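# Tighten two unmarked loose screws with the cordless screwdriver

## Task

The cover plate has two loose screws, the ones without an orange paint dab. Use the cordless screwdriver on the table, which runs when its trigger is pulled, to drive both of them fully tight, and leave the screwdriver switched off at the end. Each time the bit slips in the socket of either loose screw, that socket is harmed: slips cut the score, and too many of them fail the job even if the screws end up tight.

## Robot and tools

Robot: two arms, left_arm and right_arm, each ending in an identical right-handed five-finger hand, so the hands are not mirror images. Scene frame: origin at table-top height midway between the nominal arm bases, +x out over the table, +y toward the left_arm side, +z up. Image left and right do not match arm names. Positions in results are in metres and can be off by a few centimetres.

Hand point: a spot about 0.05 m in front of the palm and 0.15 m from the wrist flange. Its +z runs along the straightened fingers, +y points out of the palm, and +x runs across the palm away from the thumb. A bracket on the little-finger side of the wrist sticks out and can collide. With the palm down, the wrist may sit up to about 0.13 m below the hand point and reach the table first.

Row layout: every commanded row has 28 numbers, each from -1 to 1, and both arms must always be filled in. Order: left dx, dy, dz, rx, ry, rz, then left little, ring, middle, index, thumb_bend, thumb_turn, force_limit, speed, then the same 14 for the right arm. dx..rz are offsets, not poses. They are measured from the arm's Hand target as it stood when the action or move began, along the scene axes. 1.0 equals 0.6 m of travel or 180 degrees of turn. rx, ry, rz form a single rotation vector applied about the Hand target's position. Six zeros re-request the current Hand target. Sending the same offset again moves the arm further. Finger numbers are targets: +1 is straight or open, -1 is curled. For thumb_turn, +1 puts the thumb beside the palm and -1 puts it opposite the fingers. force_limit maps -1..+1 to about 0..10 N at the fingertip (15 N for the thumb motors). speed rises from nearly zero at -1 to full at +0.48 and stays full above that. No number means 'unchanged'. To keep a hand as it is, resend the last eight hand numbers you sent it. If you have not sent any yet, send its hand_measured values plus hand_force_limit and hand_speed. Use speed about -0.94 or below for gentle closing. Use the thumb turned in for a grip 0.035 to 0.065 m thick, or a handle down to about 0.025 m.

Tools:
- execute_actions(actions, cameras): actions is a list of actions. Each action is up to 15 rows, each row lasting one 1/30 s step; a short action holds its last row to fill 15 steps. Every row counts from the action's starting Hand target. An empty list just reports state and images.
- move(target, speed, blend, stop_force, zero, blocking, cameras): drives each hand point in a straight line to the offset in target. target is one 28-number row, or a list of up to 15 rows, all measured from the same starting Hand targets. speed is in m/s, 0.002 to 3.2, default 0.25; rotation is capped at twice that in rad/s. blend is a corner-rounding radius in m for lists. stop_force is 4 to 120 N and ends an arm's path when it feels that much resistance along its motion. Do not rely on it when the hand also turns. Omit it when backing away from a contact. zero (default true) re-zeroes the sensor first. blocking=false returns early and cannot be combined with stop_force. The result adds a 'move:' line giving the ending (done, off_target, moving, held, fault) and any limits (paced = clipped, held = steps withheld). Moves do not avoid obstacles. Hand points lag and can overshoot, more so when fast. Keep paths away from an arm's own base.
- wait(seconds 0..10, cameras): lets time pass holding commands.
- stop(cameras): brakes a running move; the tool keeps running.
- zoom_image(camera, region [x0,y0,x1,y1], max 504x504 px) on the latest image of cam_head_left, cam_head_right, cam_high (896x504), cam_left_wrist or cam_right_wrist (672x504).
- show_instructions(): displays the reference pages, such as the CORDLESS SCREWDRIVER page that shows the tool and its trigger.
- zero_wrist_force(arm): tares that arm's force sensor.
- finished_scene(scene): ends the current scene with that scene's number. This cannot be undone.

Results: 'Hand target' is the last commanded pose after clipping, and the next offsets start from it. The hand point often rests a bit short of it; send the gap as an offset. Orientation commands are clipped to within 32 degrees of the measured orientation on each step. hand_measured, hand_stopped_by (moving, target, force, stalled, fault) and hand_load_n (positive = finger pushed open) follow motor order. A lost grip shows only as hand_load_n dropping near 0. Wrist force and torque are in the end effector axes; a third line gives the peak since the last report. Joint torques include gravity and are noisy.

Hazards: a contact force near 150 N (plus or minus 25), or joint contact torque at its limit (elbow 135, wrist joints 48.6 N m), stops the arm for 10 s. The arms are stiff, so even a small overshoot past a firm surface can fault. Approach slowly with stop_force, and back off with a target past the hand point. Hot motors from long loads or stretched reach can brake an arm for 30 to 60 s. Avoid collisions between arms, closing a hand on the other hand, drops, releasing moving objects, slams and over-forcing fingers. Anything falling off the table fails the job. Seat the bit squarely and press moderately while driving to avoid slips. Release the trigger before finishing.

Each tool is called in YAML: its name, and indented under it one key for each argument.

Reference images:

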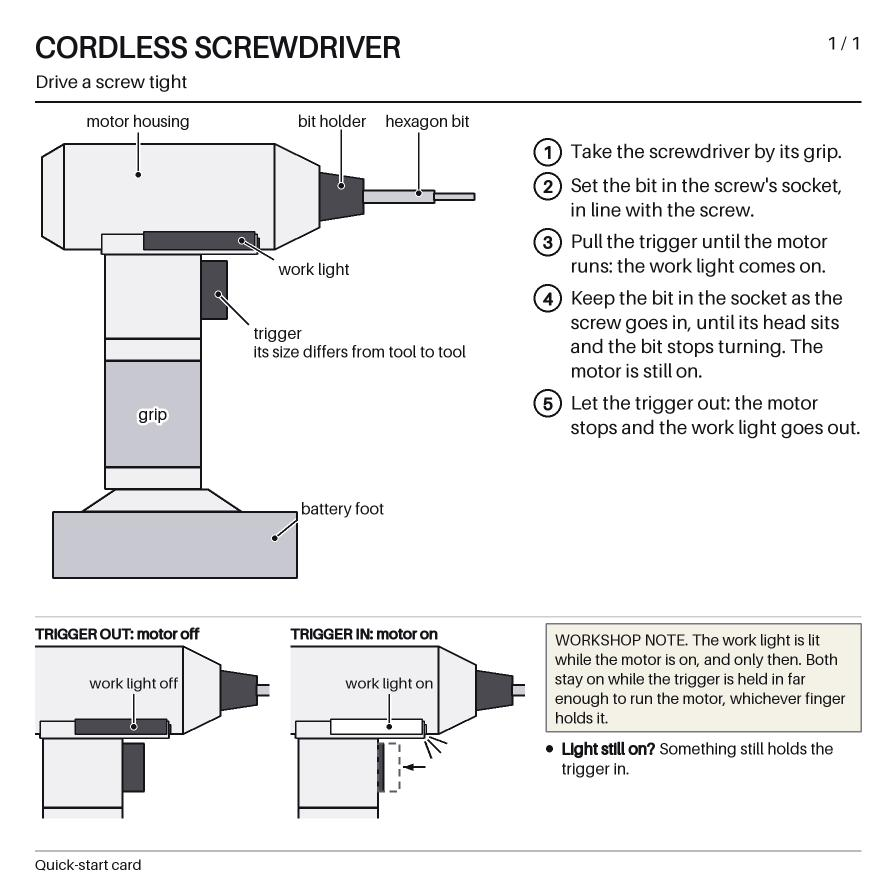

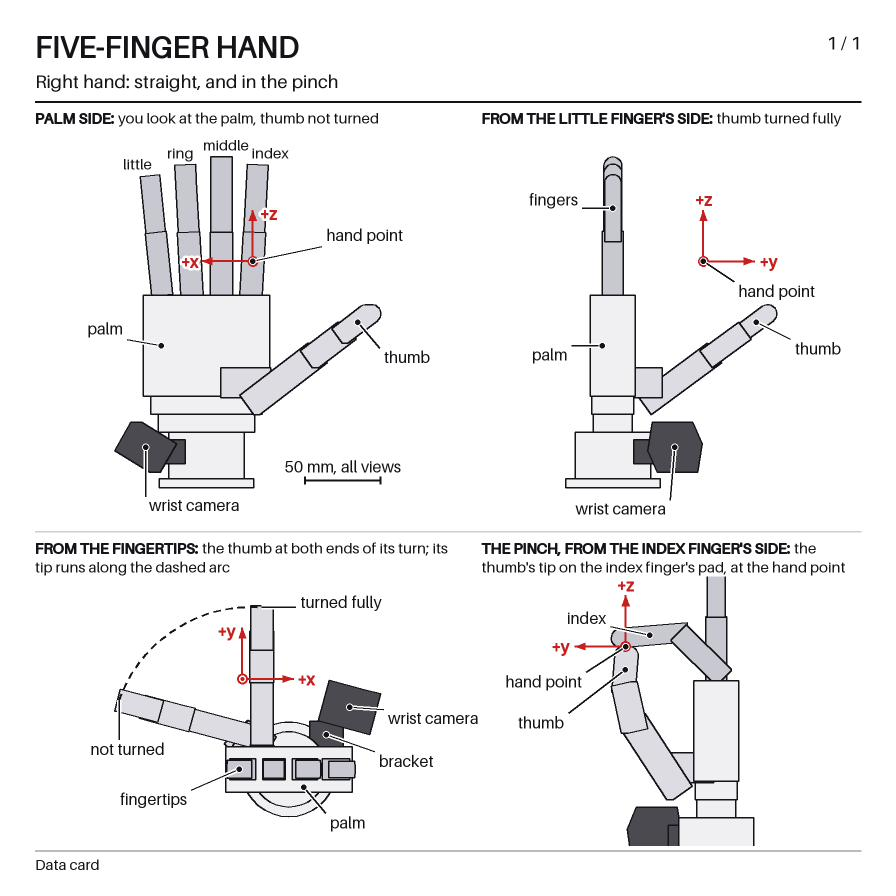

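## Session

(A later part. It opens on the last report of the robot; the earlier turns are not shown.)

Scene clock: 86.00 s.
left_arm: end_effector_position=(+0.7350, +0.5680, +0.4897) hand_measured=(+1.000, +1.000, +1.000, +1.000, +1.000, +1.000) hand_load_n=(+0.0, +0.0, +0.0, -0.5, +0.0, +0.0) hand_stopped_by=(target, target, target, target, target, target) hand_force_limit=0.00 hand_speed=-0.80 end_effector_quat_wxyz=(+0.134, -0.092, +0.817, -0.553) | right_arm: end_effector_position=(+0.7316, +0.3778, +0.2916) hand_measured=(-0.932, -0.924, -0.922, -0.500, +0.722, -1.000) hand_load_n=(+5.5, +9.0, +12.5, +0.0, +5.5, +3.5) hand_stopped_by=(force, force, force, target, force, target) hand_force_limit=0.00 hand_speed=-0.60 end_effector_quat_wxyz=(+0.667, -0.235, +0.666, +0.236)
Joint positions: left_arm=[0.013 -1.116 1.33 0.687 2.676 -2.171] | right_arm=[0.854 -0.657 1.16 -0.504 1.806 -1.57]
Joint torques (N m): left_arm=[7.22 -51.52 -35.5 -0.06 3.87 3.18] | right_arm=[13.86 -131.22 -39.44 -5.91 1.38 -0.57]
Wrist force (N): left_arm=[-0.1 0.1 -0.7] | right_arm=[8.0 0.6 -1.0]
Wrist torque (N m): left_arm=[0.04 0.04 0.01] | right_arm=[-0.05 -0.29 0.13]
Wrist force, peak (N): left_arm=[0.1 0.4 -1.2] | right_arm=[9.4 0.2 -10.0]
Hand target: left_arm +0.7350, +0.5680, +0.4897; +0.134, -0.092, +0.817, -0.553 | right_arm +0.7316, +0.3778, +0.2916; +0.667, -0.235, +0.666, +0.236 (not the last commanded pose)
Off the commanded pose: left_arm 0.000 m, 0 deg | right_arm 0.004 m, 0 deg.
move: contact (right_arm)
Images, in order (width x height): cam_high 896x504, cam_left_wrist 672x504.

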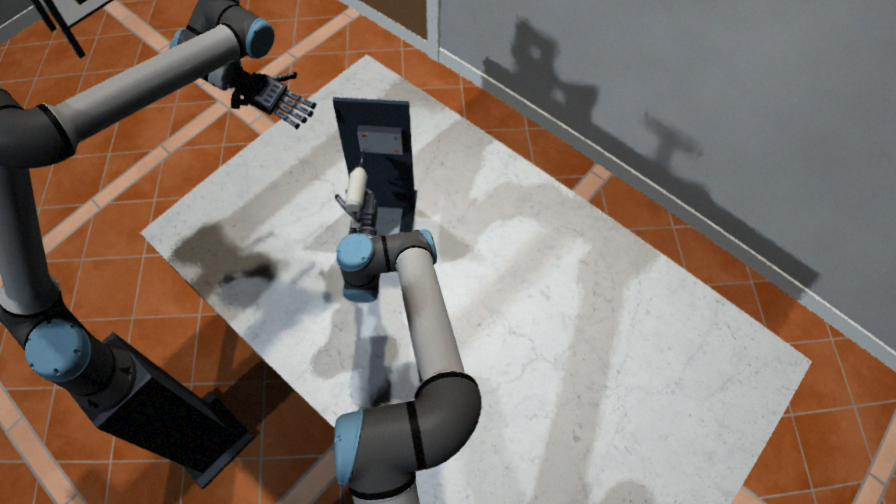

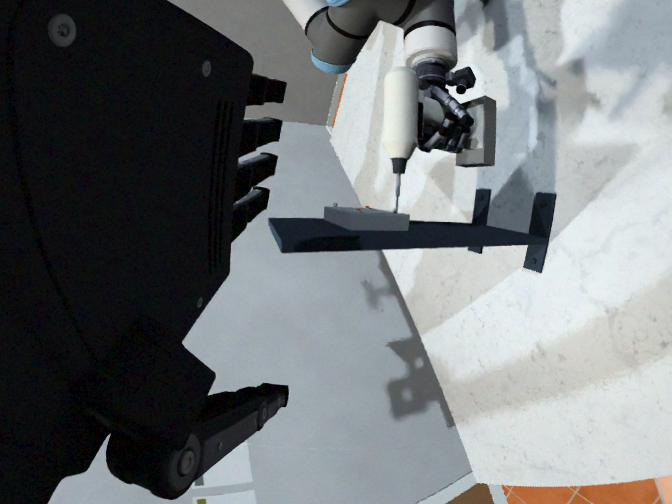

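move:
  target: [0,0,0,0,0,0,1,1,1,1,1,1,0,-0.8,0.0016,-0.0064,-0.0015,0,0,0,-0.98,-0.98,-0.98,-0.5,-0.95,-1,0,-0.6]
  speed: 0.03
  cameras: []

move:
  target: [0,0,0,0,0,0,1,1,1,1,1,1,0,-0.8,0.0081,0.0058,0,0,0,0,-0.98,-0.98,-0.98,-0.5,-0.95,-1,0,-0.6]
  speed: 0.006
  stop_force: 4
  cameras: ["cam_left_wrist","cam_high"]

zoom_image:
  camera: "cam_left_wrist"
  region: [380, 190, 415, 225]

zoom_image:
  camera: "cam_high"
  region: [350, 140, 380, 170]

Scene clock: 87.20 s.
left_arm: end_effector_position=(+0.7350, +0.5680, +0.4897) hand_measured=(+1.000, +1.000, +1.000, +1.000, +1.000, +1.000) hand_load_n=(+0.0, +0.0, +0.0, +0.0, +0.0, -0.5) hand_stopped_by=(target, target, target, target, target, target) hand_force_limit=0.00 hand_speed=-0.80 end_effector_quat_wxyz=(+0.134, -0.092, +0.817, -0.553) | right_arm: end_effector_position=(+0.7325, +0.3739, +0.2907) hand_measured=(-0.932, -0.924, -0.922, -0.500, +0.722, -1.000) hand_load_n=(+5.5, +9.0, +12.5, +0.0, +5.5, +4.0) hand_stopped_by=(force, force, force, target, force, target) hand_force_limit=0.00 hand_speed=-0.60 end_effector_quat_wxyz=(+0.667, -0.235, +0.666, +0.236)
Joint positions: left_arm=[0.013 -1.116 1.33 0.687 2.676 -2.171] | right_arm=[0.851 -0.661 1.169 -0.51 1.802 -1.57]
Joint torques (N m): left_arm=[6.2 -54.55 -33.83 -0.07 4.06 3.2] | right_arm=[-8.32 -120.01 -48.11 -5.01 -0.31 -0.06]
Wrist force (N): left_arm=[0.0 0.0 -1.0] | right_arm=[8.2 0.6 -1.1]
Wrist torque (N m): left_arm=[0.05 0.02 0.01] | right_arm=[-0.03 -0.29 0.15]
Wrist force, peak (N): left_arm=[0.0 0.0 -1.0] | right_arm=[8.4 0.0 -0.7]
Hand target: left_arm +0.7350, +0.5680, +0.4897; +0.134, -0.092, +0.817, -0.553 | right_arm +0.7325, +0.3740, +0.2907; +0.667, -0.235, +0.666, +0.236
Off the commanded pose: left_arm 0.000 m, 0 deg | right_arm 0.000 m, 0 deg.
move: done

Scene clock: 88.43 s.
left_arm: end_effector_position=(+0.7350, +0.5680, +0.4897) hand_measured=(+1.000, +1.000, +1.000, +1.000, +1.000, +1.000) hand_load_n=(+0.0, -0.5, +0.0, +0.0, +0.0, -0.5) hand_stopped_by=(target, target, target, target, target, target) hand_force_limit=0.00 hand_speed=-0.80 end_effector_quat_wxyz=(+0.134, -0.092, +0.817, -0.553) | right_arm: end_effector_position=(+0.7338, +0.3748, +0.2908) hand_measured=(-0.932, -0.924, -0.922, -0.500, +0.722, -1.000) hand_load_n=(+6.0, +9.0, +12.5, +0.0, +5.5, +3.5) hand_stopped_by=(force, force, force, target, force, target) hand_force_limit=0.00 hand_speed=-0.60 end_effector_quat_wxyz=(+0.667, -0.235, +0.666, +0.236)
Joint positions: left_arm=[0.013 -1.116 1.33 0.687 2.676 -2.171] | right_arm=[0.85 -0.659 1.165 -0.508 1.802 -1.57]
Joint torques (N m): left_arm=[9.18 -55.03 -34.58 -0.01 3.2 3.09] | right_arm=[7.8 -132.17 -38.9 -6.38 1.44 -0.11]
Wrist force (N): left_arm=[-0.3 0.0 -0.5] | right_arm=[8.2 0.6 -1.5]
Wrist torque (N m): left_arm=[0.01 0.05 -0.01] | right_arm=[-0.01 -0.28 0.14]
Wrist force, peak (N): left_arm=[-0.4 -0.3 -1.0] | right_arm=[9.3 0.4 -9.4]
Hand target: left_arm +0.7350, +0.5680, +0.4897; +0.134, -0.092, +0.817, -0.553 | right_arm +0.7338, +0.3749, +0.2908; +0.667, -0.235, +0.666, +0.236 (not the last commanded pose)
Off the commanded pose: left_arm 0.000 m, 0 deg | right_arm 0.004 m, 0 deg.
move: contact (right_arm)
Images, in order (width x height): cam_high 896x504, cam_left_wrist 672x504.

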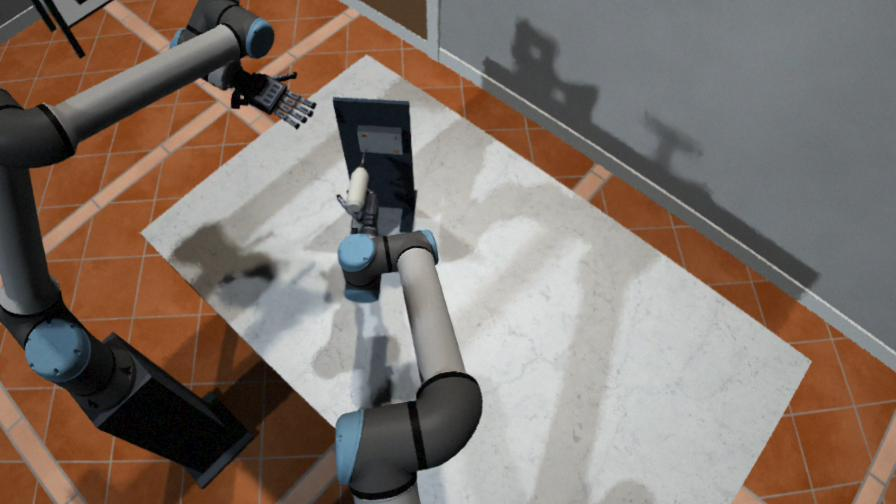

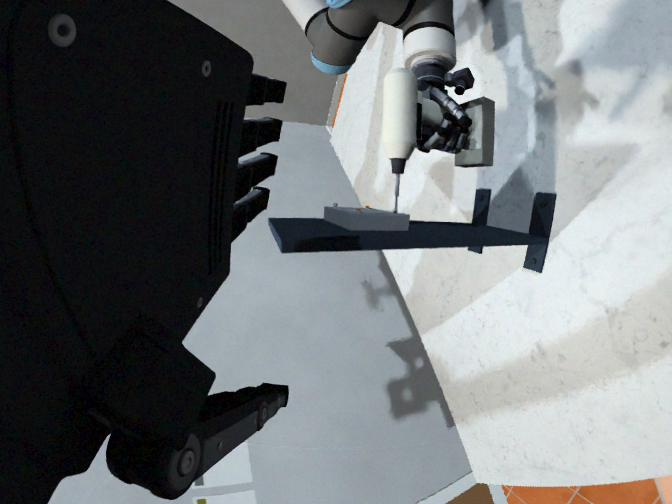

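Scaled by 14.400 (camera's finer frame: 960x720).

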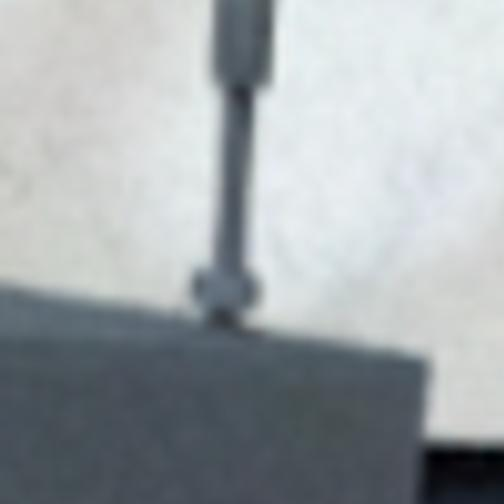

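Scaled by 16.800.

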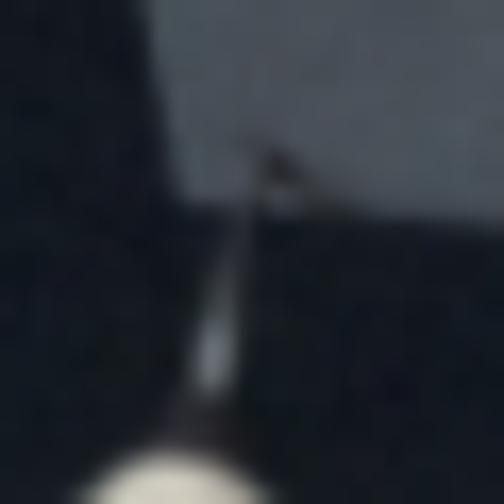

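move:
  target: [0,0,0,0,0,0,1,1,1,1,1,1,0,-0.8,-0.0014,-0.001,-0.0045,0,0,0,-0.98,-0.98,-0.98,-0.5,-0.95,-1,0,-0.6]
  speed: 0.03
  cameras: []

move:
  target:
    - [0,0,0,0,0,0,1,1,1,1,1,1,0,-0.8,0.0022,0.0015,0,0,0,0,-0.98,-0.98,-0.98,-0.5,-0.95,-1,0,-0.6]
    - [0,0,0,0,0,0,1,1,1,1,1,1,0,-0.8,0.0024,0.0017,0.0085,0,0,0,-0.98,-0.98,-0.98,-0.5,-0.95,-1,0,-0.6]
  speed: 0.004
  cameras: ["cam_left_wrist"]

zoom_image:
  camera: "cam_left_wrist"
  region: [380, 190, 415, 225]

Scene clock: 89.70 s.
left_arm: end_effector_position=(+0.7350, +0.5680, +0.4897) hand_measured=(+1.000, +1.000, +1.000, +1.000, +1.000, +1.000) hand_load_n=(+0.0, +0.0, +0.0, +0.0, +0.0, +0.0) hand_stopped_by=(target, target, target, target, target, target) hand_force_limit=0.00 hand_speed=-0.80 end_effector_quat_wxyz=(+0.134, -0.092, +0.817, -0.553) | right_arm: end_effector_position=(+0.7329, +0.3743, +0.2880) hand_measured=(-0.932, -0.924, -0.922, -0.500, +0.722, -1.000) hand_load_n=(+5.5, +9.0, +12.5, +0.0, +5.0, +3.5) hand_stopped_by=(force, force, force, target, force, target) hand_force_limit=0.00 hand_speed=-0.60 end_effector_quat_wxyz=(+0.667, -0.235, +0.666, +0.236)
Joint positions: left_arm=[0.013 -1.116 1.33 0.687 2.676 -2.171] | right_arm=[0.851 -0.658 1.169 -0.513 1.802 -1.57]
Joint torques (N m): left_arm=[7.36 -54.3 -33.55 0.45 3.26 3.14] | right_arm=[13.37 -114.05 -42.88 -5.16 2.05 -0.09]
Wrist force (N): left_arm=[0.0 0.2 -0.4] | right_arm=[7.9 0.4 -0.7]
Wrist torque (N m): left_arm=[0.03 0.00 0.02] | right_arm=[-0.07 -0.25 0.12]
Wrist force, peak (N): left_arm=[0.2 0.1 -1.0] | right_arm=[8.2 0.5 -1.8]
Hand target: left_arm +0.7350, +0.5680, +0.4897; +0.134, -0.092, +0.817, -0.553 | right_arm +0.7329, +0.3743, +0.2881; +0.667, -0.235, +0.666, +0.236
Off the commanded pose: left_arm 0.000 m, 0 deg | right_arm 0.000 m, 0 deg.
move: done

Scene clock: 91.60 s.
left_arm: end_effector_position=(+0.7350, +0.5680, +0.4897) hand_measured=(+1.000, +1.000, +1.000, +1.000, +1.000, +1.000) hand_load_n=(+0.0, +0.0, +0.0, +0.0, +0.0, +0.0) hand_stopped_by=(target, target, target, target, target, target) hand_force_limit=0.00 hand_speed=-0.80 end_effector_quat_wxyz=(+0.134, -0.092, +0.817, -0.553) | right_arm: end_effector_position=(+0.7344, +0.3753, +0.2933) hand_measured=(-0.932, -0.924, -0.922, -0.500, +0.722, -1.000) hand_load_n=(+6.5, +9.0, +11.5, +0.0, +7.0, +1.0) hand_stopped_by=(force, force, force, target, force, target) hand_force_limit=0.00 hand_speed=-0.60 end_effector_quat_wxyz=(+0.667, -0.235, +0.666, +0.236)
Joint positions: left_arm=[0.013 -1.116 1.33 0.687 2.676 -2.171] | right_arm=[0.85 -0.66 1.162 -0.504 1.802 -1.57]
Joint torques (N m): left_arm=[2.77 -52.38 -30.43 0.03 3.46 2.95] | right_arm=[-20.63 -129.62 -56.37 -4.15 0.9 -0.12]
Wrist force (N): left_arm=[0.0 0.0 -0.5] | right_arm=[10.9 1.1 -17.8]
Wrist torque (N m): left_arm=[0.02 0.00 0.01] | right_arm=[0.47 -0.74 0.20]
Wrist force, peak (N): left_arm=[0.1 0.2 -1.2] | right_arm=[17.6 1.0 -25.6]
Hand target: left_arm +0.7350, +0.5680, +0.4897; +0.134, -0.092, +0.817, -0.553 | right_arm +0.7344, +0.3753, +0.2932; +0.667, -0.235, +0.666, +0.236
Off the commanded pose: left_arm 0.000 m, 0 deg | right_arm 0.000 m, 0 deg.
move: done

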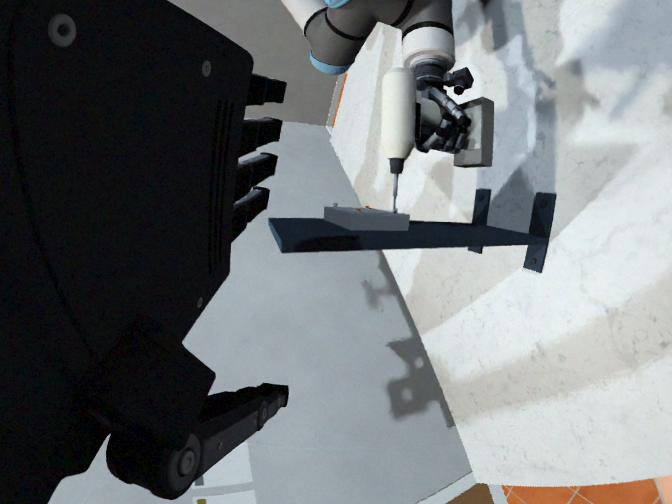

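Scaled by 14.400 (camera's finer frame: 960x720).

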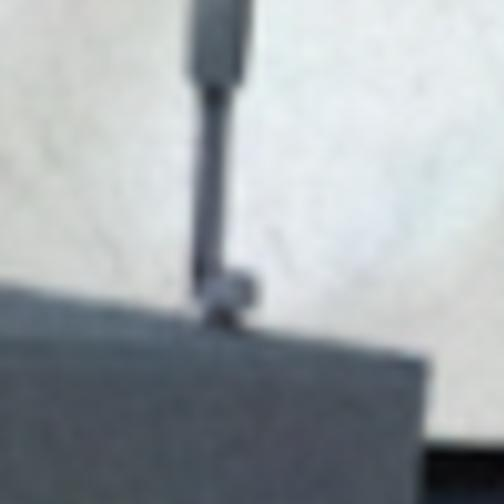

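move:
  target: [0.067,-0.008,0.05,0.151,0.16,0.001,1,1,1,1,1,1,0,-0.8,-0.0109,-0.0077,-0.0042,0,0,0,-0.98,-0.98,-0.98,-0.5,-0.95,-1,0,-0.6]
  speed: 0.15
  cameras: ["cam_left_wrist","cam_high"]

zoom_image:
  camera: "cam_left_wrist"
  region: [300, 150, 450, 270]

zoom_image:
  camera: "cam_high"
  region: [350, 140, 380, 170]

Scene clock: 94.87 s.
left_arm: end_effector_position=(+0.7753, +0.5631, +0.5196) hand_measured=(+1.000, +1.000, +1.000, +1.000, +1.000, +1.000) hand_load_n=(+0.0, +0.0, +0.0, +0.0, +0.0, +0.0) hand_stopped_by=(target, target, target, target, target, target) hand_force_limit=0.00 hand_speed=-0.80 end_effector_quat_wxyz=(-0.053, -0.193, +0.930, -0.308) | right_arm: end_effector_position=(+0.7278, +0.3707, +0.2907) hand_measured=(-0.932, -0.924, -0.922, -0.500, +0.722, -1.000) hand_load_n=(+5.0, +9.0, +13.0, +0.0, +5.0, +3.5) hand_stopped_by=(force, force, force, target, force, target) hand_force_limit=0.00 hand_speed=-0.60 end_effector_quat_wxyz=(+0.667, -0.235, +0.666, +0.236)
Joint positions: left_arm=[-0.115 -0.842 0.761 1.568 2.201 -2.089] | right_arm=[0.852 -0.669 1.185 -0.518 1.804 -1.57]
Joint torques (N m): left_arm=[9.78 -97.44 -34 4.74 1.06 3.73] | right_arm=[10.68 -123.63 -47.75 -4.58 1.85 -0.34]
Wrist force (N): left_arm=[1.0 0.6 -1.0] | right_arm=[8.0 0.5 -0.8]
Wrist torque (N m): left_arm=[0.27 -0.15 0.17] | right_arm=[-0.04 -0.27 0.13]
Wrist force, peak (N): left_arm=[1.2 0.2 -1.7] | right_arm=[10.5 1.0 -18.1]
Hand target: left_arm +0.7752, +0.5632, +0.5197; -0.053, -0.193, +0.930, -0.308 | right_arm +0.7278, +0.3707, +0.2907; +0.667, -0.235, +0.666, +0.236
Off the commanded pose: left_arm 0.000 m, 0 deg | right_arm 0.000 m, 0 deg.
move: done
Images, in order (width x height): cam_high 896x504, cam_left_wrist 672x504.

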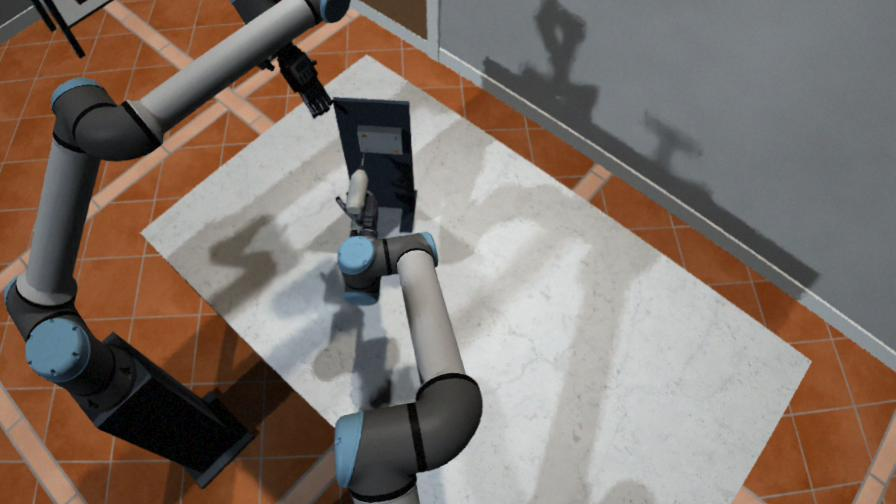

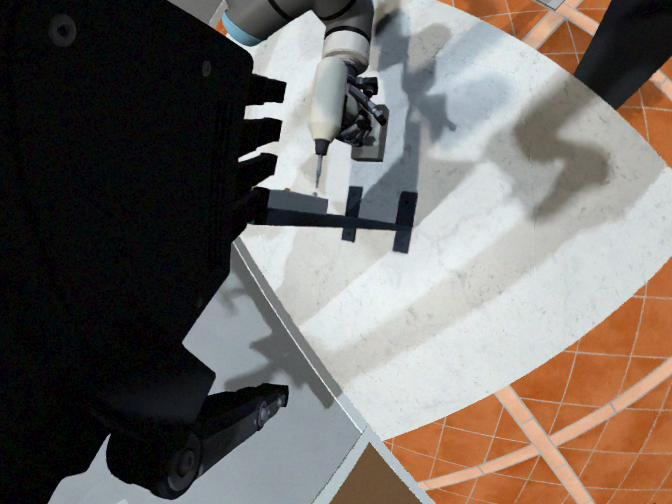

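Scaled by 3.360 (camera's finer frame: 960x720).

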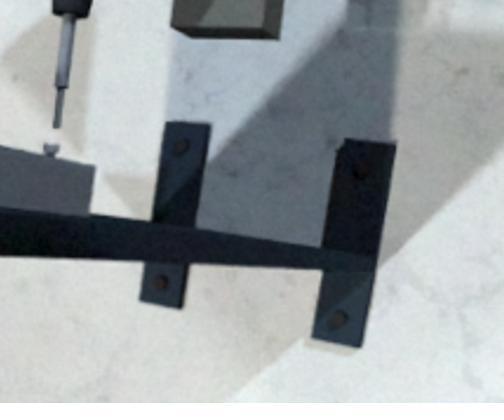

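Scaled by 16.800.

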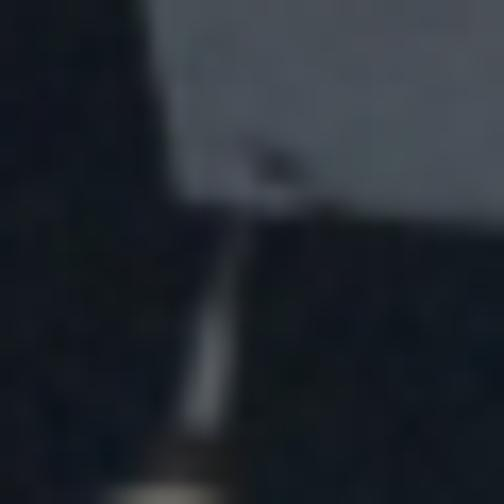

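zoom_image:
  camera: "cam_left_wrist"
  region: [295, 150, 345, 210]

zoom_image:
  camera: "cam_left_wrist"
  region: [308, 176, 328, 201]

Scaled by 8.400 (camera's finer frame: 960x720).

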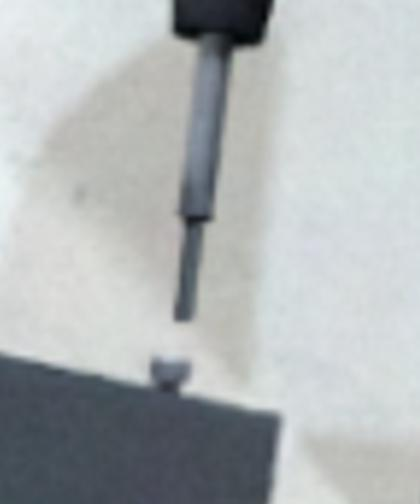

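Scaled by 20.160 (camera's finer frame: 960x720).

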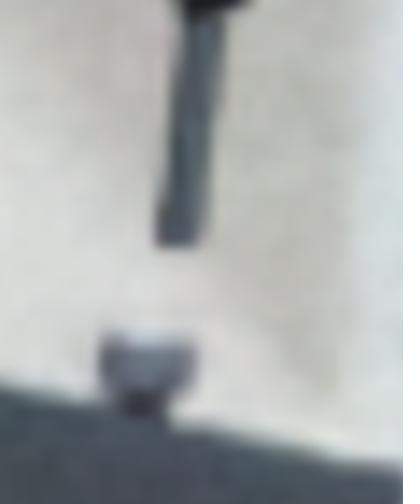

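move:
  target: [-0.067,0.008,-0.05,-0.151,-0.16,-0.001,1,1,1,1,1,1,0,-0.8,0.0024,-0.0034,-0.001,0,0,0,-0.98,-0.98,-0.98,-0.5,-0.95,-1,0,-0.6]
  speed: 0.15
  cameras: ["cam_left_wrist","cam_high"]

zoom_image:
  camera: "cam_left_wrist"
  region: [380, 190, 415, 225]

zoom_image:
  camera: "cam_high"
  region: [350, 140, 380, 170]

Scene clock: 98.07 s.
left_arm: end_effector_position=(+0.7349, +0.5681, +0.4897) hand_measured=(+1.000, +1.000, +1.000, +1.000, +1.000, +1.000) hand_load_n=(+0.0, +0.0, +0.0, +0.0, +0.0, +0.0) hand_stopped_by=(target, target, target, target, target, target) hand_force_limit=0.00 hand_speed=-0.80 end_effector_quat_wxyz=(+0.134, -0.092, +0.817, -0.553) | right_arm: end_effector_position=(+0.7293, +0.3686, +0.2901) hand_measured=(-0.932, -0.924, -0.922, -0.500, +0.722, -1.000) hand_load_n=(+5.0, +9.0, +13.0, +0.0, +5.0, +3.5) hand_stopped_by=(force, force, force, target, force, target) hand_force_limit=0.00 hand_speed=-0.60 end_effector_quat_wxyz=(+0.667, -0.235, +0.666, +0.236)
Joint positions: left_arm=[0.014 -1.116 1.33 0.687 2.676 -2.171] | right_arm=[0.85 -0.67 1.189 -0.52 1.802 -1.57]
Joint torques (N m): left_arm=[-15.4 -52.13 -49.62 0.96 1.82 4.07] | right_arm=[-13.21 -129.93 -39.66 -6.11 -0.93 -0.22]
Wrist force (N): left_arm=[-0.3 0.0 -0.4] | right_arm=[8.1 0.1 -0.5]
Wrist torque (N m): left_arm=[0.01 0.05 -0.01] | right_arm=[-0.13 -0.30 0.13]
Wrist force, peak (N): left_arm=[0.7 1.1 -1.3] | right_arm=[8.4 0.3 -0.5]
Hand target: left_arm +0.7350, +0.5680, +0.4897; +0.134, -0.092, +0.817, -0.553 | right_arm +0.7293, +0.3686, +0.2901; +0.667, -0.235, +0.666, +0.236
Off the commanded pose: left_arm 0.000 m, 0 deg | right_arm 0.000 m, 0 deg.
move: done
Images, in order (width x height): cam_high 896x504, cam_left_wrist 672x504.

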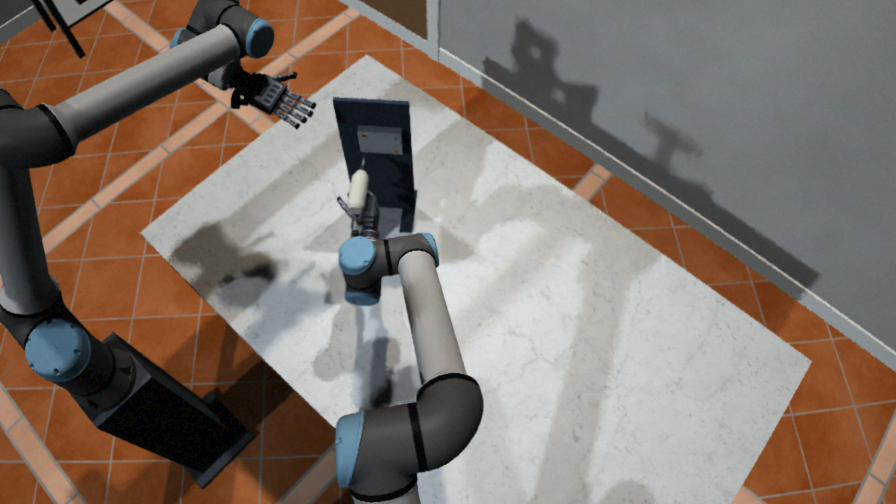

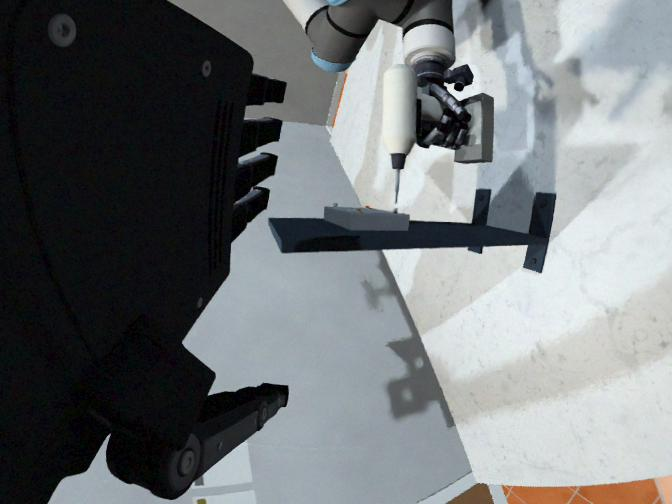

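Scaled by 14.400 (camera's finer frame: 960x720).

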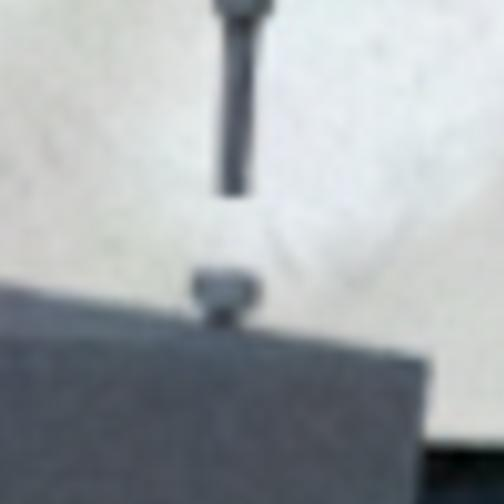

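Scaled by 16.800.

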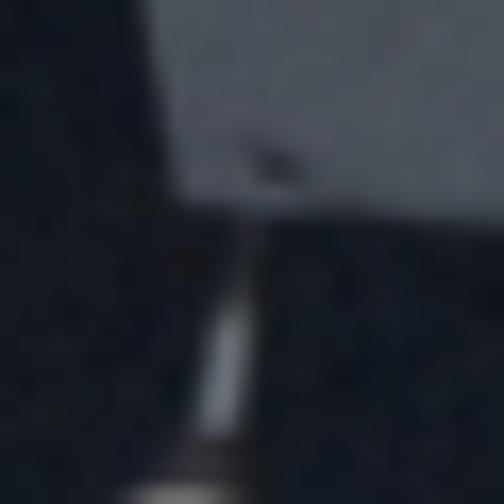

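move:
  target: [0,0,0,0,0,0,1,1,1,1,1,1,0,-0.8,0.019,0.0136,0,0,0,0,-0.98,-0.98,-0.98,-0.5,-0.95,-1,0,-0.6]
  speed: 0.008
  stop_force: 4
  cameras: ["cam_left_wrist","cam_high"]

zoom_image:
  camera: "cam_left_wrist"
  region: [380, 190, 415, 225]

Scene clock: 100.10 s.
left_arm: end_effector_position=(+0.7350, +0.5680, +0.4897) hand_measured=(+1.000, +1.000, +1.000, +1.000, +1.000, +1.000) hand_load_n=(+0.0, +0.0, +0.0, +0.0, +0.0, +0.0) hand_stopped_by=(target, target, target, target, target, target) hand_force_limit=0.00 hand_speed=-0.80 end_effector_quat_wxyz=(+0.134, -0.092, +0.817, -0.553) | right_arm: end_effector_position=(+0.7352, +0.3728, +0.2901) hand_measured=(-0.932, -0.924, -0.922, -0.500, +0.722, -1.000) hand_load_n=(+5.0, +9.0, +12.5, +0.0, +5.5, +3.5) hand_stopped_by=(force, force, force, target, force, target) hand_force_limit=0.00 hand_speed=-0.60 end_effector_quat_wxyz=(+0.667, -0.235, +0.666, +0.236)
Joint positions: left_arm=[0.013 -1.116 1.33 0.687 2.676 -2.171] | right_arm=[0.848 -0.66 1.169 -0.511 1.8 -1.57]
Joint torques (N m): left_arm=[-13.32 -49.15 -49.96 5.21 3.72 3.77] | right_arm=[11.39 -130.66 -38.72 -6.33 1.57 0.38]
Wrist force (N): left_arm=[-0.3 0.2 -0.7] | right_arm=[8.0 0.2 -1.0]
Wrist torque (N m): left_arm=[0.05 0.05 -0.01] | right_arm=[-0.10 -0.28 0.12]
Wrist force, peak (N): left_arm=[-0.6 0.1 -1.1] | right_arm=[10.0 0.0 -10.2]
Hand target: left_arm +0.7350, +0.5680, +0.4897; +0.134, -0.092, +0.817, -0.553 | right_arm +0.7351, +0.3728, +0.2901; +0.667, -0.235, +0.666, +0.236 (not the last commanded pose)
Off the commanded pose: left_arm 0.000 m, 0 deg | right_arm 0.007 m, 0 deg.
move: contact (right_arm)
Images, in order (width x height): cam_high 896x504, cam_left_wrist 672x504.

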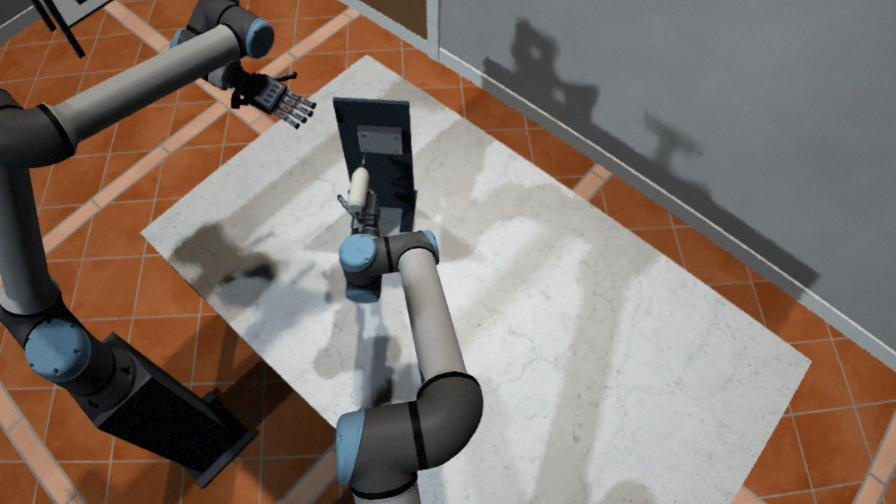

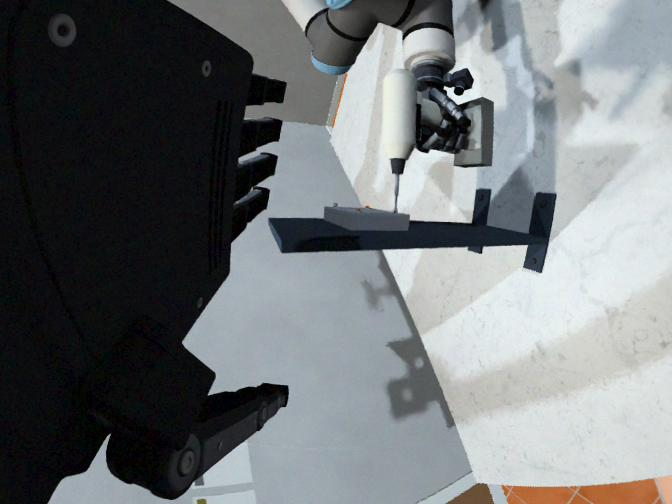

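Scaled by 14.400 (camera's finer frame: 960x720).

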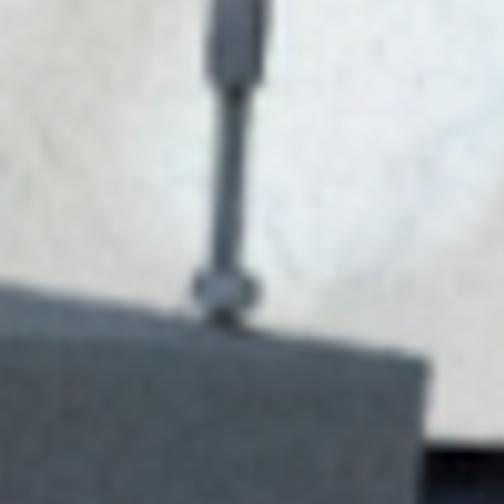

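move:
  target: [0.067,-0.008,0.05,0.151,0.16,0.001,1,1,1,1,1,1,0,-0.8,0,0,0,0,0,0,-0.98,-0.98,-0.98,-0.5,-0.95,-1,0,-0.6]
  speed: 0.15
  cameras: ["cam_left_wrist","cam_high"]

zoom_image:
  camera: "cam_left_wrist"
  region: [308, 176, 328, 201]

zoom_image:
  camera: "cam_left_wrist"
  region: [295, 150, 345, 210]

Scene clock: 103.00 s.
left_arm: end_effector_position=(+0.7753, +0.5631, +0.5196) hand_measured=(+1.000, +1.000, +1.000, +1.000, +1.000, +1.000) hand_load_n=(+0.0, +0.0, +0.0, +0.0, +0.0, -0.5) hand_stopped_by=(target, target, target, target, target, target) hand_force_limit=0.00 hand_speed=-0.80 end_effector_quat_wxyz=(-0.053, -0.193, +0.930, -0.308) | right_arm: end_effector_position=(+0.7351, +0.3728, +0.2901) hand_measured=(-0.932, -0.924, -0.922, -0.500, +0.722, -1.000) hand_load_n=(+5.5, +9.0, +12.5, +0.0, +5.5, +3.5) hand_stopped_by=(force, force, force, target, force, target) hand_force_limit=0.00 hand_speed=-0.60 end_effector_quat_wxyz=(+0.667, -0.235, +0.666, +0.236)
Joint positions: left_arm=[-0.115 -0.842 0.761 1.568 2.201 -2.089] | right_arm=[0.848 -0.66 1.169 -0.511 1.8 -1.57]
Joint torques (N m): left_arm=[8.36 -96.02 -33.32 4.64 1.18 3.87] | right_arm=[14.92 -131.05 -43.88 -3.79 1.57 0.25]
Wrist force (N): left_arm=[0.7 0.3 -1.2] | right_arm=[8.2 0.3 -1.0]
Wrist torque (N m): left_arm=[0.24 -0.09 0.14] | right_arm=[-0.08 -0.30 0.14]
Wrist force, peak (N): left_arm=[0.6 0.6 -1.8] | right_arm=[8.5 0.6 -1.3]
Hand target: left_arm +0.7752, +0.5632, +0.5197; -0.053, -0.193, +0.930, -0.308 | right_arm +0.7351, +0.3728, +0.2901; +0.667, -0.235, +0.666, +0.236
Off the commanded pose: left_arm 0.000 m, 0 deg | right_arm 0.000 m, 0 deg.
move: done
Images, in order (width x height): cam_high 896x504, cam_left_wrist 672x504.

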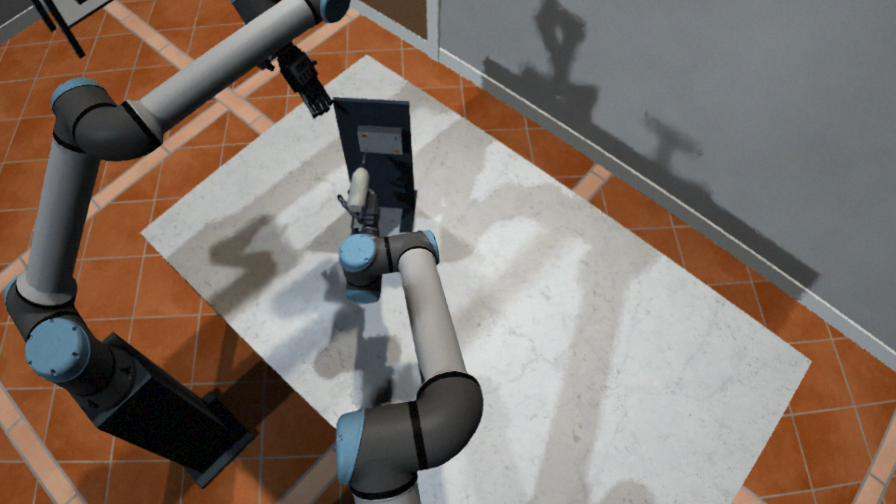

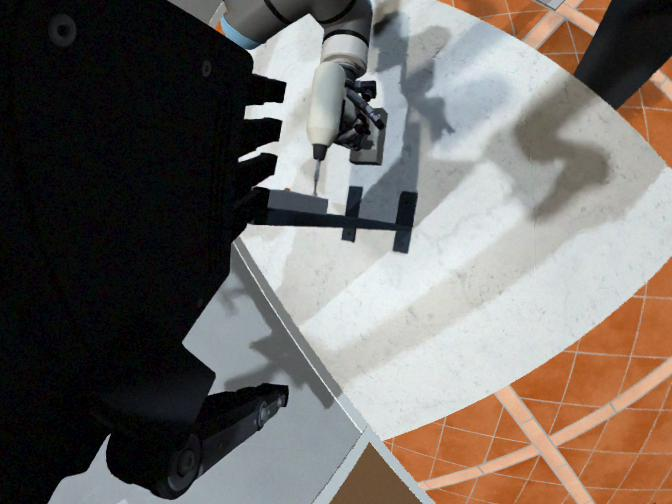

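Scaled by 20.160 (camera's finer frame: 960x720).

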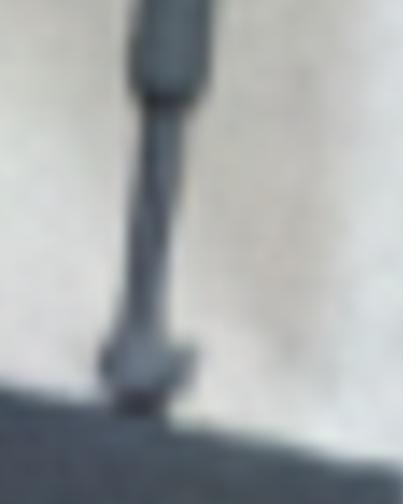

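Scaled by 8.400 (camera's finer frame: 960x720).

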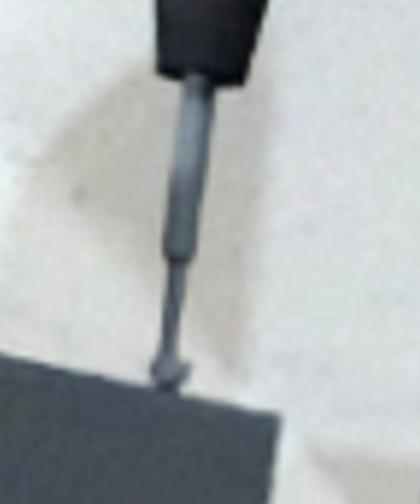

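move:
  target: [0,0,0,0,0,0,1,1,1,1,1,1,0,-0.8,-0.0015,-0.0002,0,0,0,0,-0.98,-0.98,-0.98,-0.5,-0.95,-1,0,-0.6]
  speed: 0.02
  cameras: []

move:
  target: [0,0,0,0,0,0,1,1,1,1,1,1,0,-0.8,0.0068,0.0049,0,0,0,0,-0.98,-0.98,-0.98,-0.5,-0.95,-1,0,-0.6]
  speed: 0.005
  stop_force: 6
  cameras: ["cam_left_wrist"]

zoom_image:
  camera: "cam_left_wrist"
  region: [308, 176, 328, 201]

Scene clock: 103.93 s.
left_arm: end_effector_position=(+0.7752, +0.5632, +0.5197) hand_measured=(+1.000, +1.000, +1.000, +1.000, +1.000, +1.000) hand_load_n=(+0.0, +0.0, +0.0, +0.0, +0.0, +0.0) hand_stopped_by=(target, target, target, target, target, target) hand_force_limit=0.00 hand_speed=-0.80 end_effector_quat_wxyz=(-0.053, -0.193, +0.930, -0.308) | right_arm: end_effector_position=(+0.7342, +0.3727, +0.2901) hand_measured=(-0.932, -0.924, -0.922, -0.500, +0.722, -1.000) hand_load_n=(+5.0, +9.0, +13.0, +0.0, +5.0, +3.0) hand_stopped_by=(force, force, force, target, force, target) hand_force_limit=0.00 hand_speed=-0.60 end_effector_quat_wxyz=(+0.667, -0.235, +0.666, +0.236)
Joint positions: left_arm=[-0.114 -0.842 0.761 1.568 2.201 -2.088] | right_arm=[0.849 -0.661 1.171 -0.511 1.8 -1.57]
Joint torques (N m): left_arm=[7.94 -100.8 -31.43 7.05 0.07 3.79] | right_arm=[12.1 -128.34 -39.36 -6.48 1.93 0.2]
Wrist force (N): left_arm=[0.7 0.8 -1.6] | right_arm=[7.8 0.1 -1.0]
Wrist torque (N m): left_arm=[0.34 -0.10 0.15] | right_arm=[-0.10 -0.24 0.11]
Wrist force, peak (N): left_arm=[0.9 0.4 -1.7] | right_arm=[8.3 0.5 -0.9]
Hand target: left_arm +0.7752, +0.5632, +0.5197; -0.053, -0.193, +0.930, -0.308 | right_arm +0.7342, +0.3727, +0.2901; +0.667, -0.235, +0.666, +0.236
Off the commanded pose: left_arm 0.000 m, 0 deg | right_arm 0.000 m, 0 deg.
move: done

Scene clock: 105.43 s.
left_arm: end_effector_position=(+0.7752, +0.5632, +0.5197) hand_measured=(+1.000, +1.000, +1.000, +1.000, +1.000, +1.000) hand_load_n=(+0.0, +0.0, +0.0, +0.0, +0.0, +0.0) hand_stopped_by=(target, target, target, target, target, target) hand_force_limit=0.00 hand_speed=-0.80 end_effector_quat_wxyz=(-0.053, -0.193, +0.930, -0.308) | right_arm: end_effector_position=(+0.7349, +0.3734, +0.2901) hand_measured=(-0.932, -0.924, -0.922, -0.500, +0.722, -1.000) hand_load_n=(+5.5, +9.0, +12.5, +0.0, +5.5, +3.0) hand_stopped_by=(force, force, force, target, force, target) hand_force_limit=0.00 hand_speed=-0.60 end_effector_quat_wxyz=(+0.667, -0.235, +0.666, +0.236)
Joint positions: left_arm=[-0.114 -0.842 0.761 1.568 2.201 -2.088] | right_arm=[0.848 -0.659 1.168 -0.51 1.8 -1.57]
Joint torques (N m): left_arm=[10.19 -106.43 -28.68 4.93 0.26 4.23] | right_arm=[12.84 -131.66 -39.99 -6.43 1.53 0.15]
Wrist force (N): left_arm=[0.6 0.4 -1.6] | right_arm=[8.4 0.5 -3.3]
Wrist torque (N m): left_arm=[0.28 -0.06 0.13] | right_arm=[-0.02 -0.33 0.13]
Wrist force, peak (N): left_arm=[0.8 0.4 -1.8] | right_arm=[9.5 0.2 -10.9]
Hand target: left_arm +0.7752, +0.5632, +0.5197; -0.053, -0.193, +0.930, -0.308 | right_arm +0.7349, +0.3734, +0.2901; +0.667, -0.235, +0.666, +0.236 (not the last commanded pose)
Off the commanded pose: left_arm 0.000 m, 0 deg | right_arm 0.004 m, 0 deg.
move: contact (right_arm)

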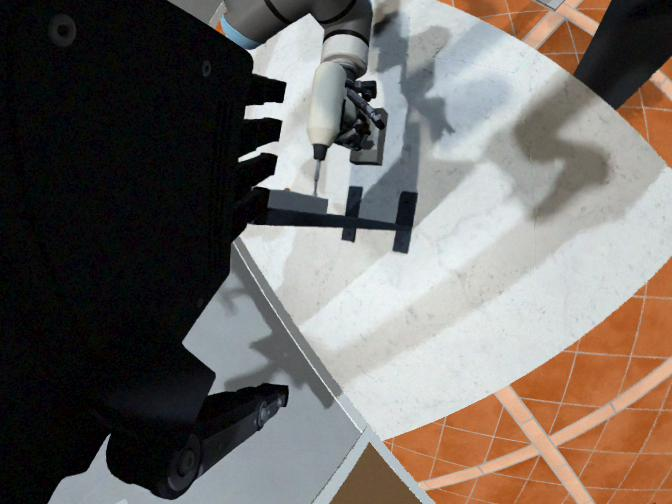

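Scaled by 20.160 (camera's finer frame: 960x720).

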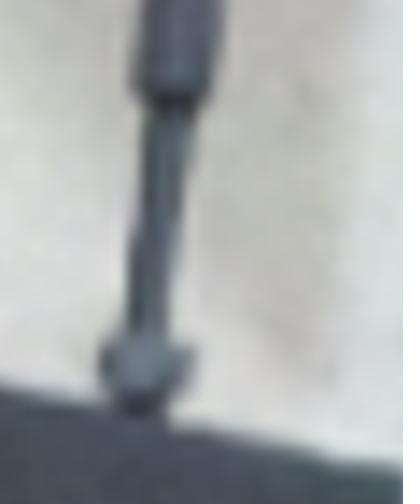

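move:
  target: [0,0,0,0,0,0,1,1,1,1,1,1,0,-0.8,0,0,0,0,0,0,-0.98,-0.98,-0.98,-0.97,-0.95,-1,0.5,-0.5]
  cameras: ["cam_left_wrist"]

zoom_image:
  camera: "cam_left_wrist"
  region: [295, 100, 385, 210]

zoom_image:
  camera: "cam_left_wrist"
  region: [308, 176, 328, 201]

Scene clock: 106.20 s.
left_arm: end_effector_position=(+0.7752, +0.5632, +0.5197) hand_measured=(+1.000, +1.000, +1.000, +1.000, +1.000, +1.000) hand_load_n=(+0.0, +0.0, +0.0, +0.0, +0.0, +0.0) hand_stopped_by=(target, target, target, target, target, target) hand_force_limit=0.00 hand_speed=-0.80 end_effector_quat_wxyz=(-0.053, -0.193, +0.930, -0.308) | right_arm: end_effector_position=(+0.7349, +0.3734, +0.2902) hand_measured=(-0.932, -0.924, -0.922, -0.908, +0.722, -1.000) hand_load_n=(+5.0, +8.5, +11.5, +7.5, +7.0, +3.5) hand_stopped_by=(force, force, force, force, force, target) hand_force_limit=0.50 hand_speed=-0.50 end_effector_quat_wxyz=(+0.667, -0.235, +0.666, +0.236)
Joint positions: left_arm=[-0.114 -0.842 0.761 1.568 2.201 -2.088] | right_arm=[0.848 -0.659 1.168 -0.51 1.8 -1.57]
Joint torques (N m): left_arm=[8.62 -105.61 -27.95 4.12 -0.43 3.78] | right_arm=[12.67 -130.58 -41.97 -5.77 1.76 0.18]
Wrist force (N): left_arm=[0.5 0.4 -1.4] | right_arm=[8.0 0.7 -2.0]
Wrist torque (N m): left_arm=[0.28 -0.06 0.14] | right_arm=[-0.03 -0.33 0.12]
Wrist force, peak (N): left_arm=[1.1 0.5 -1.5] | right_arm=[8.6 0.4 -3.2]
Hand target: left_arm +0.7752, +0.5632, +0.5197; -0.053, -0.193, +0.930, -0.308 | right_arm +0.7349, +0.3734, +0.2901; +0.667, -0.235, +0.666, +0.236
Off the commanded pose: left_arm 0.000 m, 0 deg | right_arm 0.000 m, 0 deg.
move: done

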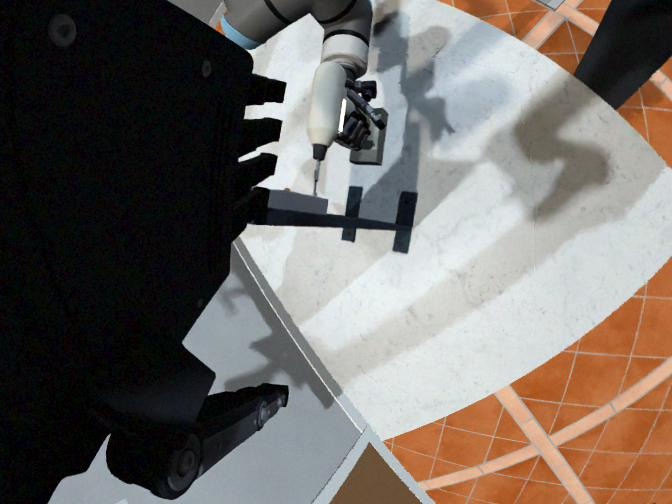

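Scaled by 4.582 (camera's finer frame: 960x720).

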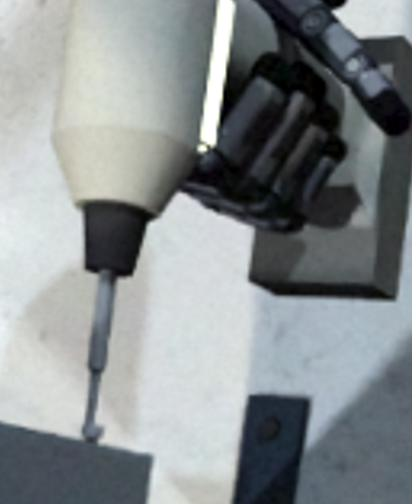

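Scaled by 20.160 (camera's finer frame: 960x720).

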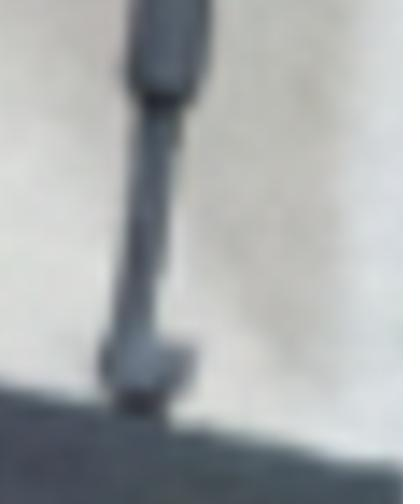

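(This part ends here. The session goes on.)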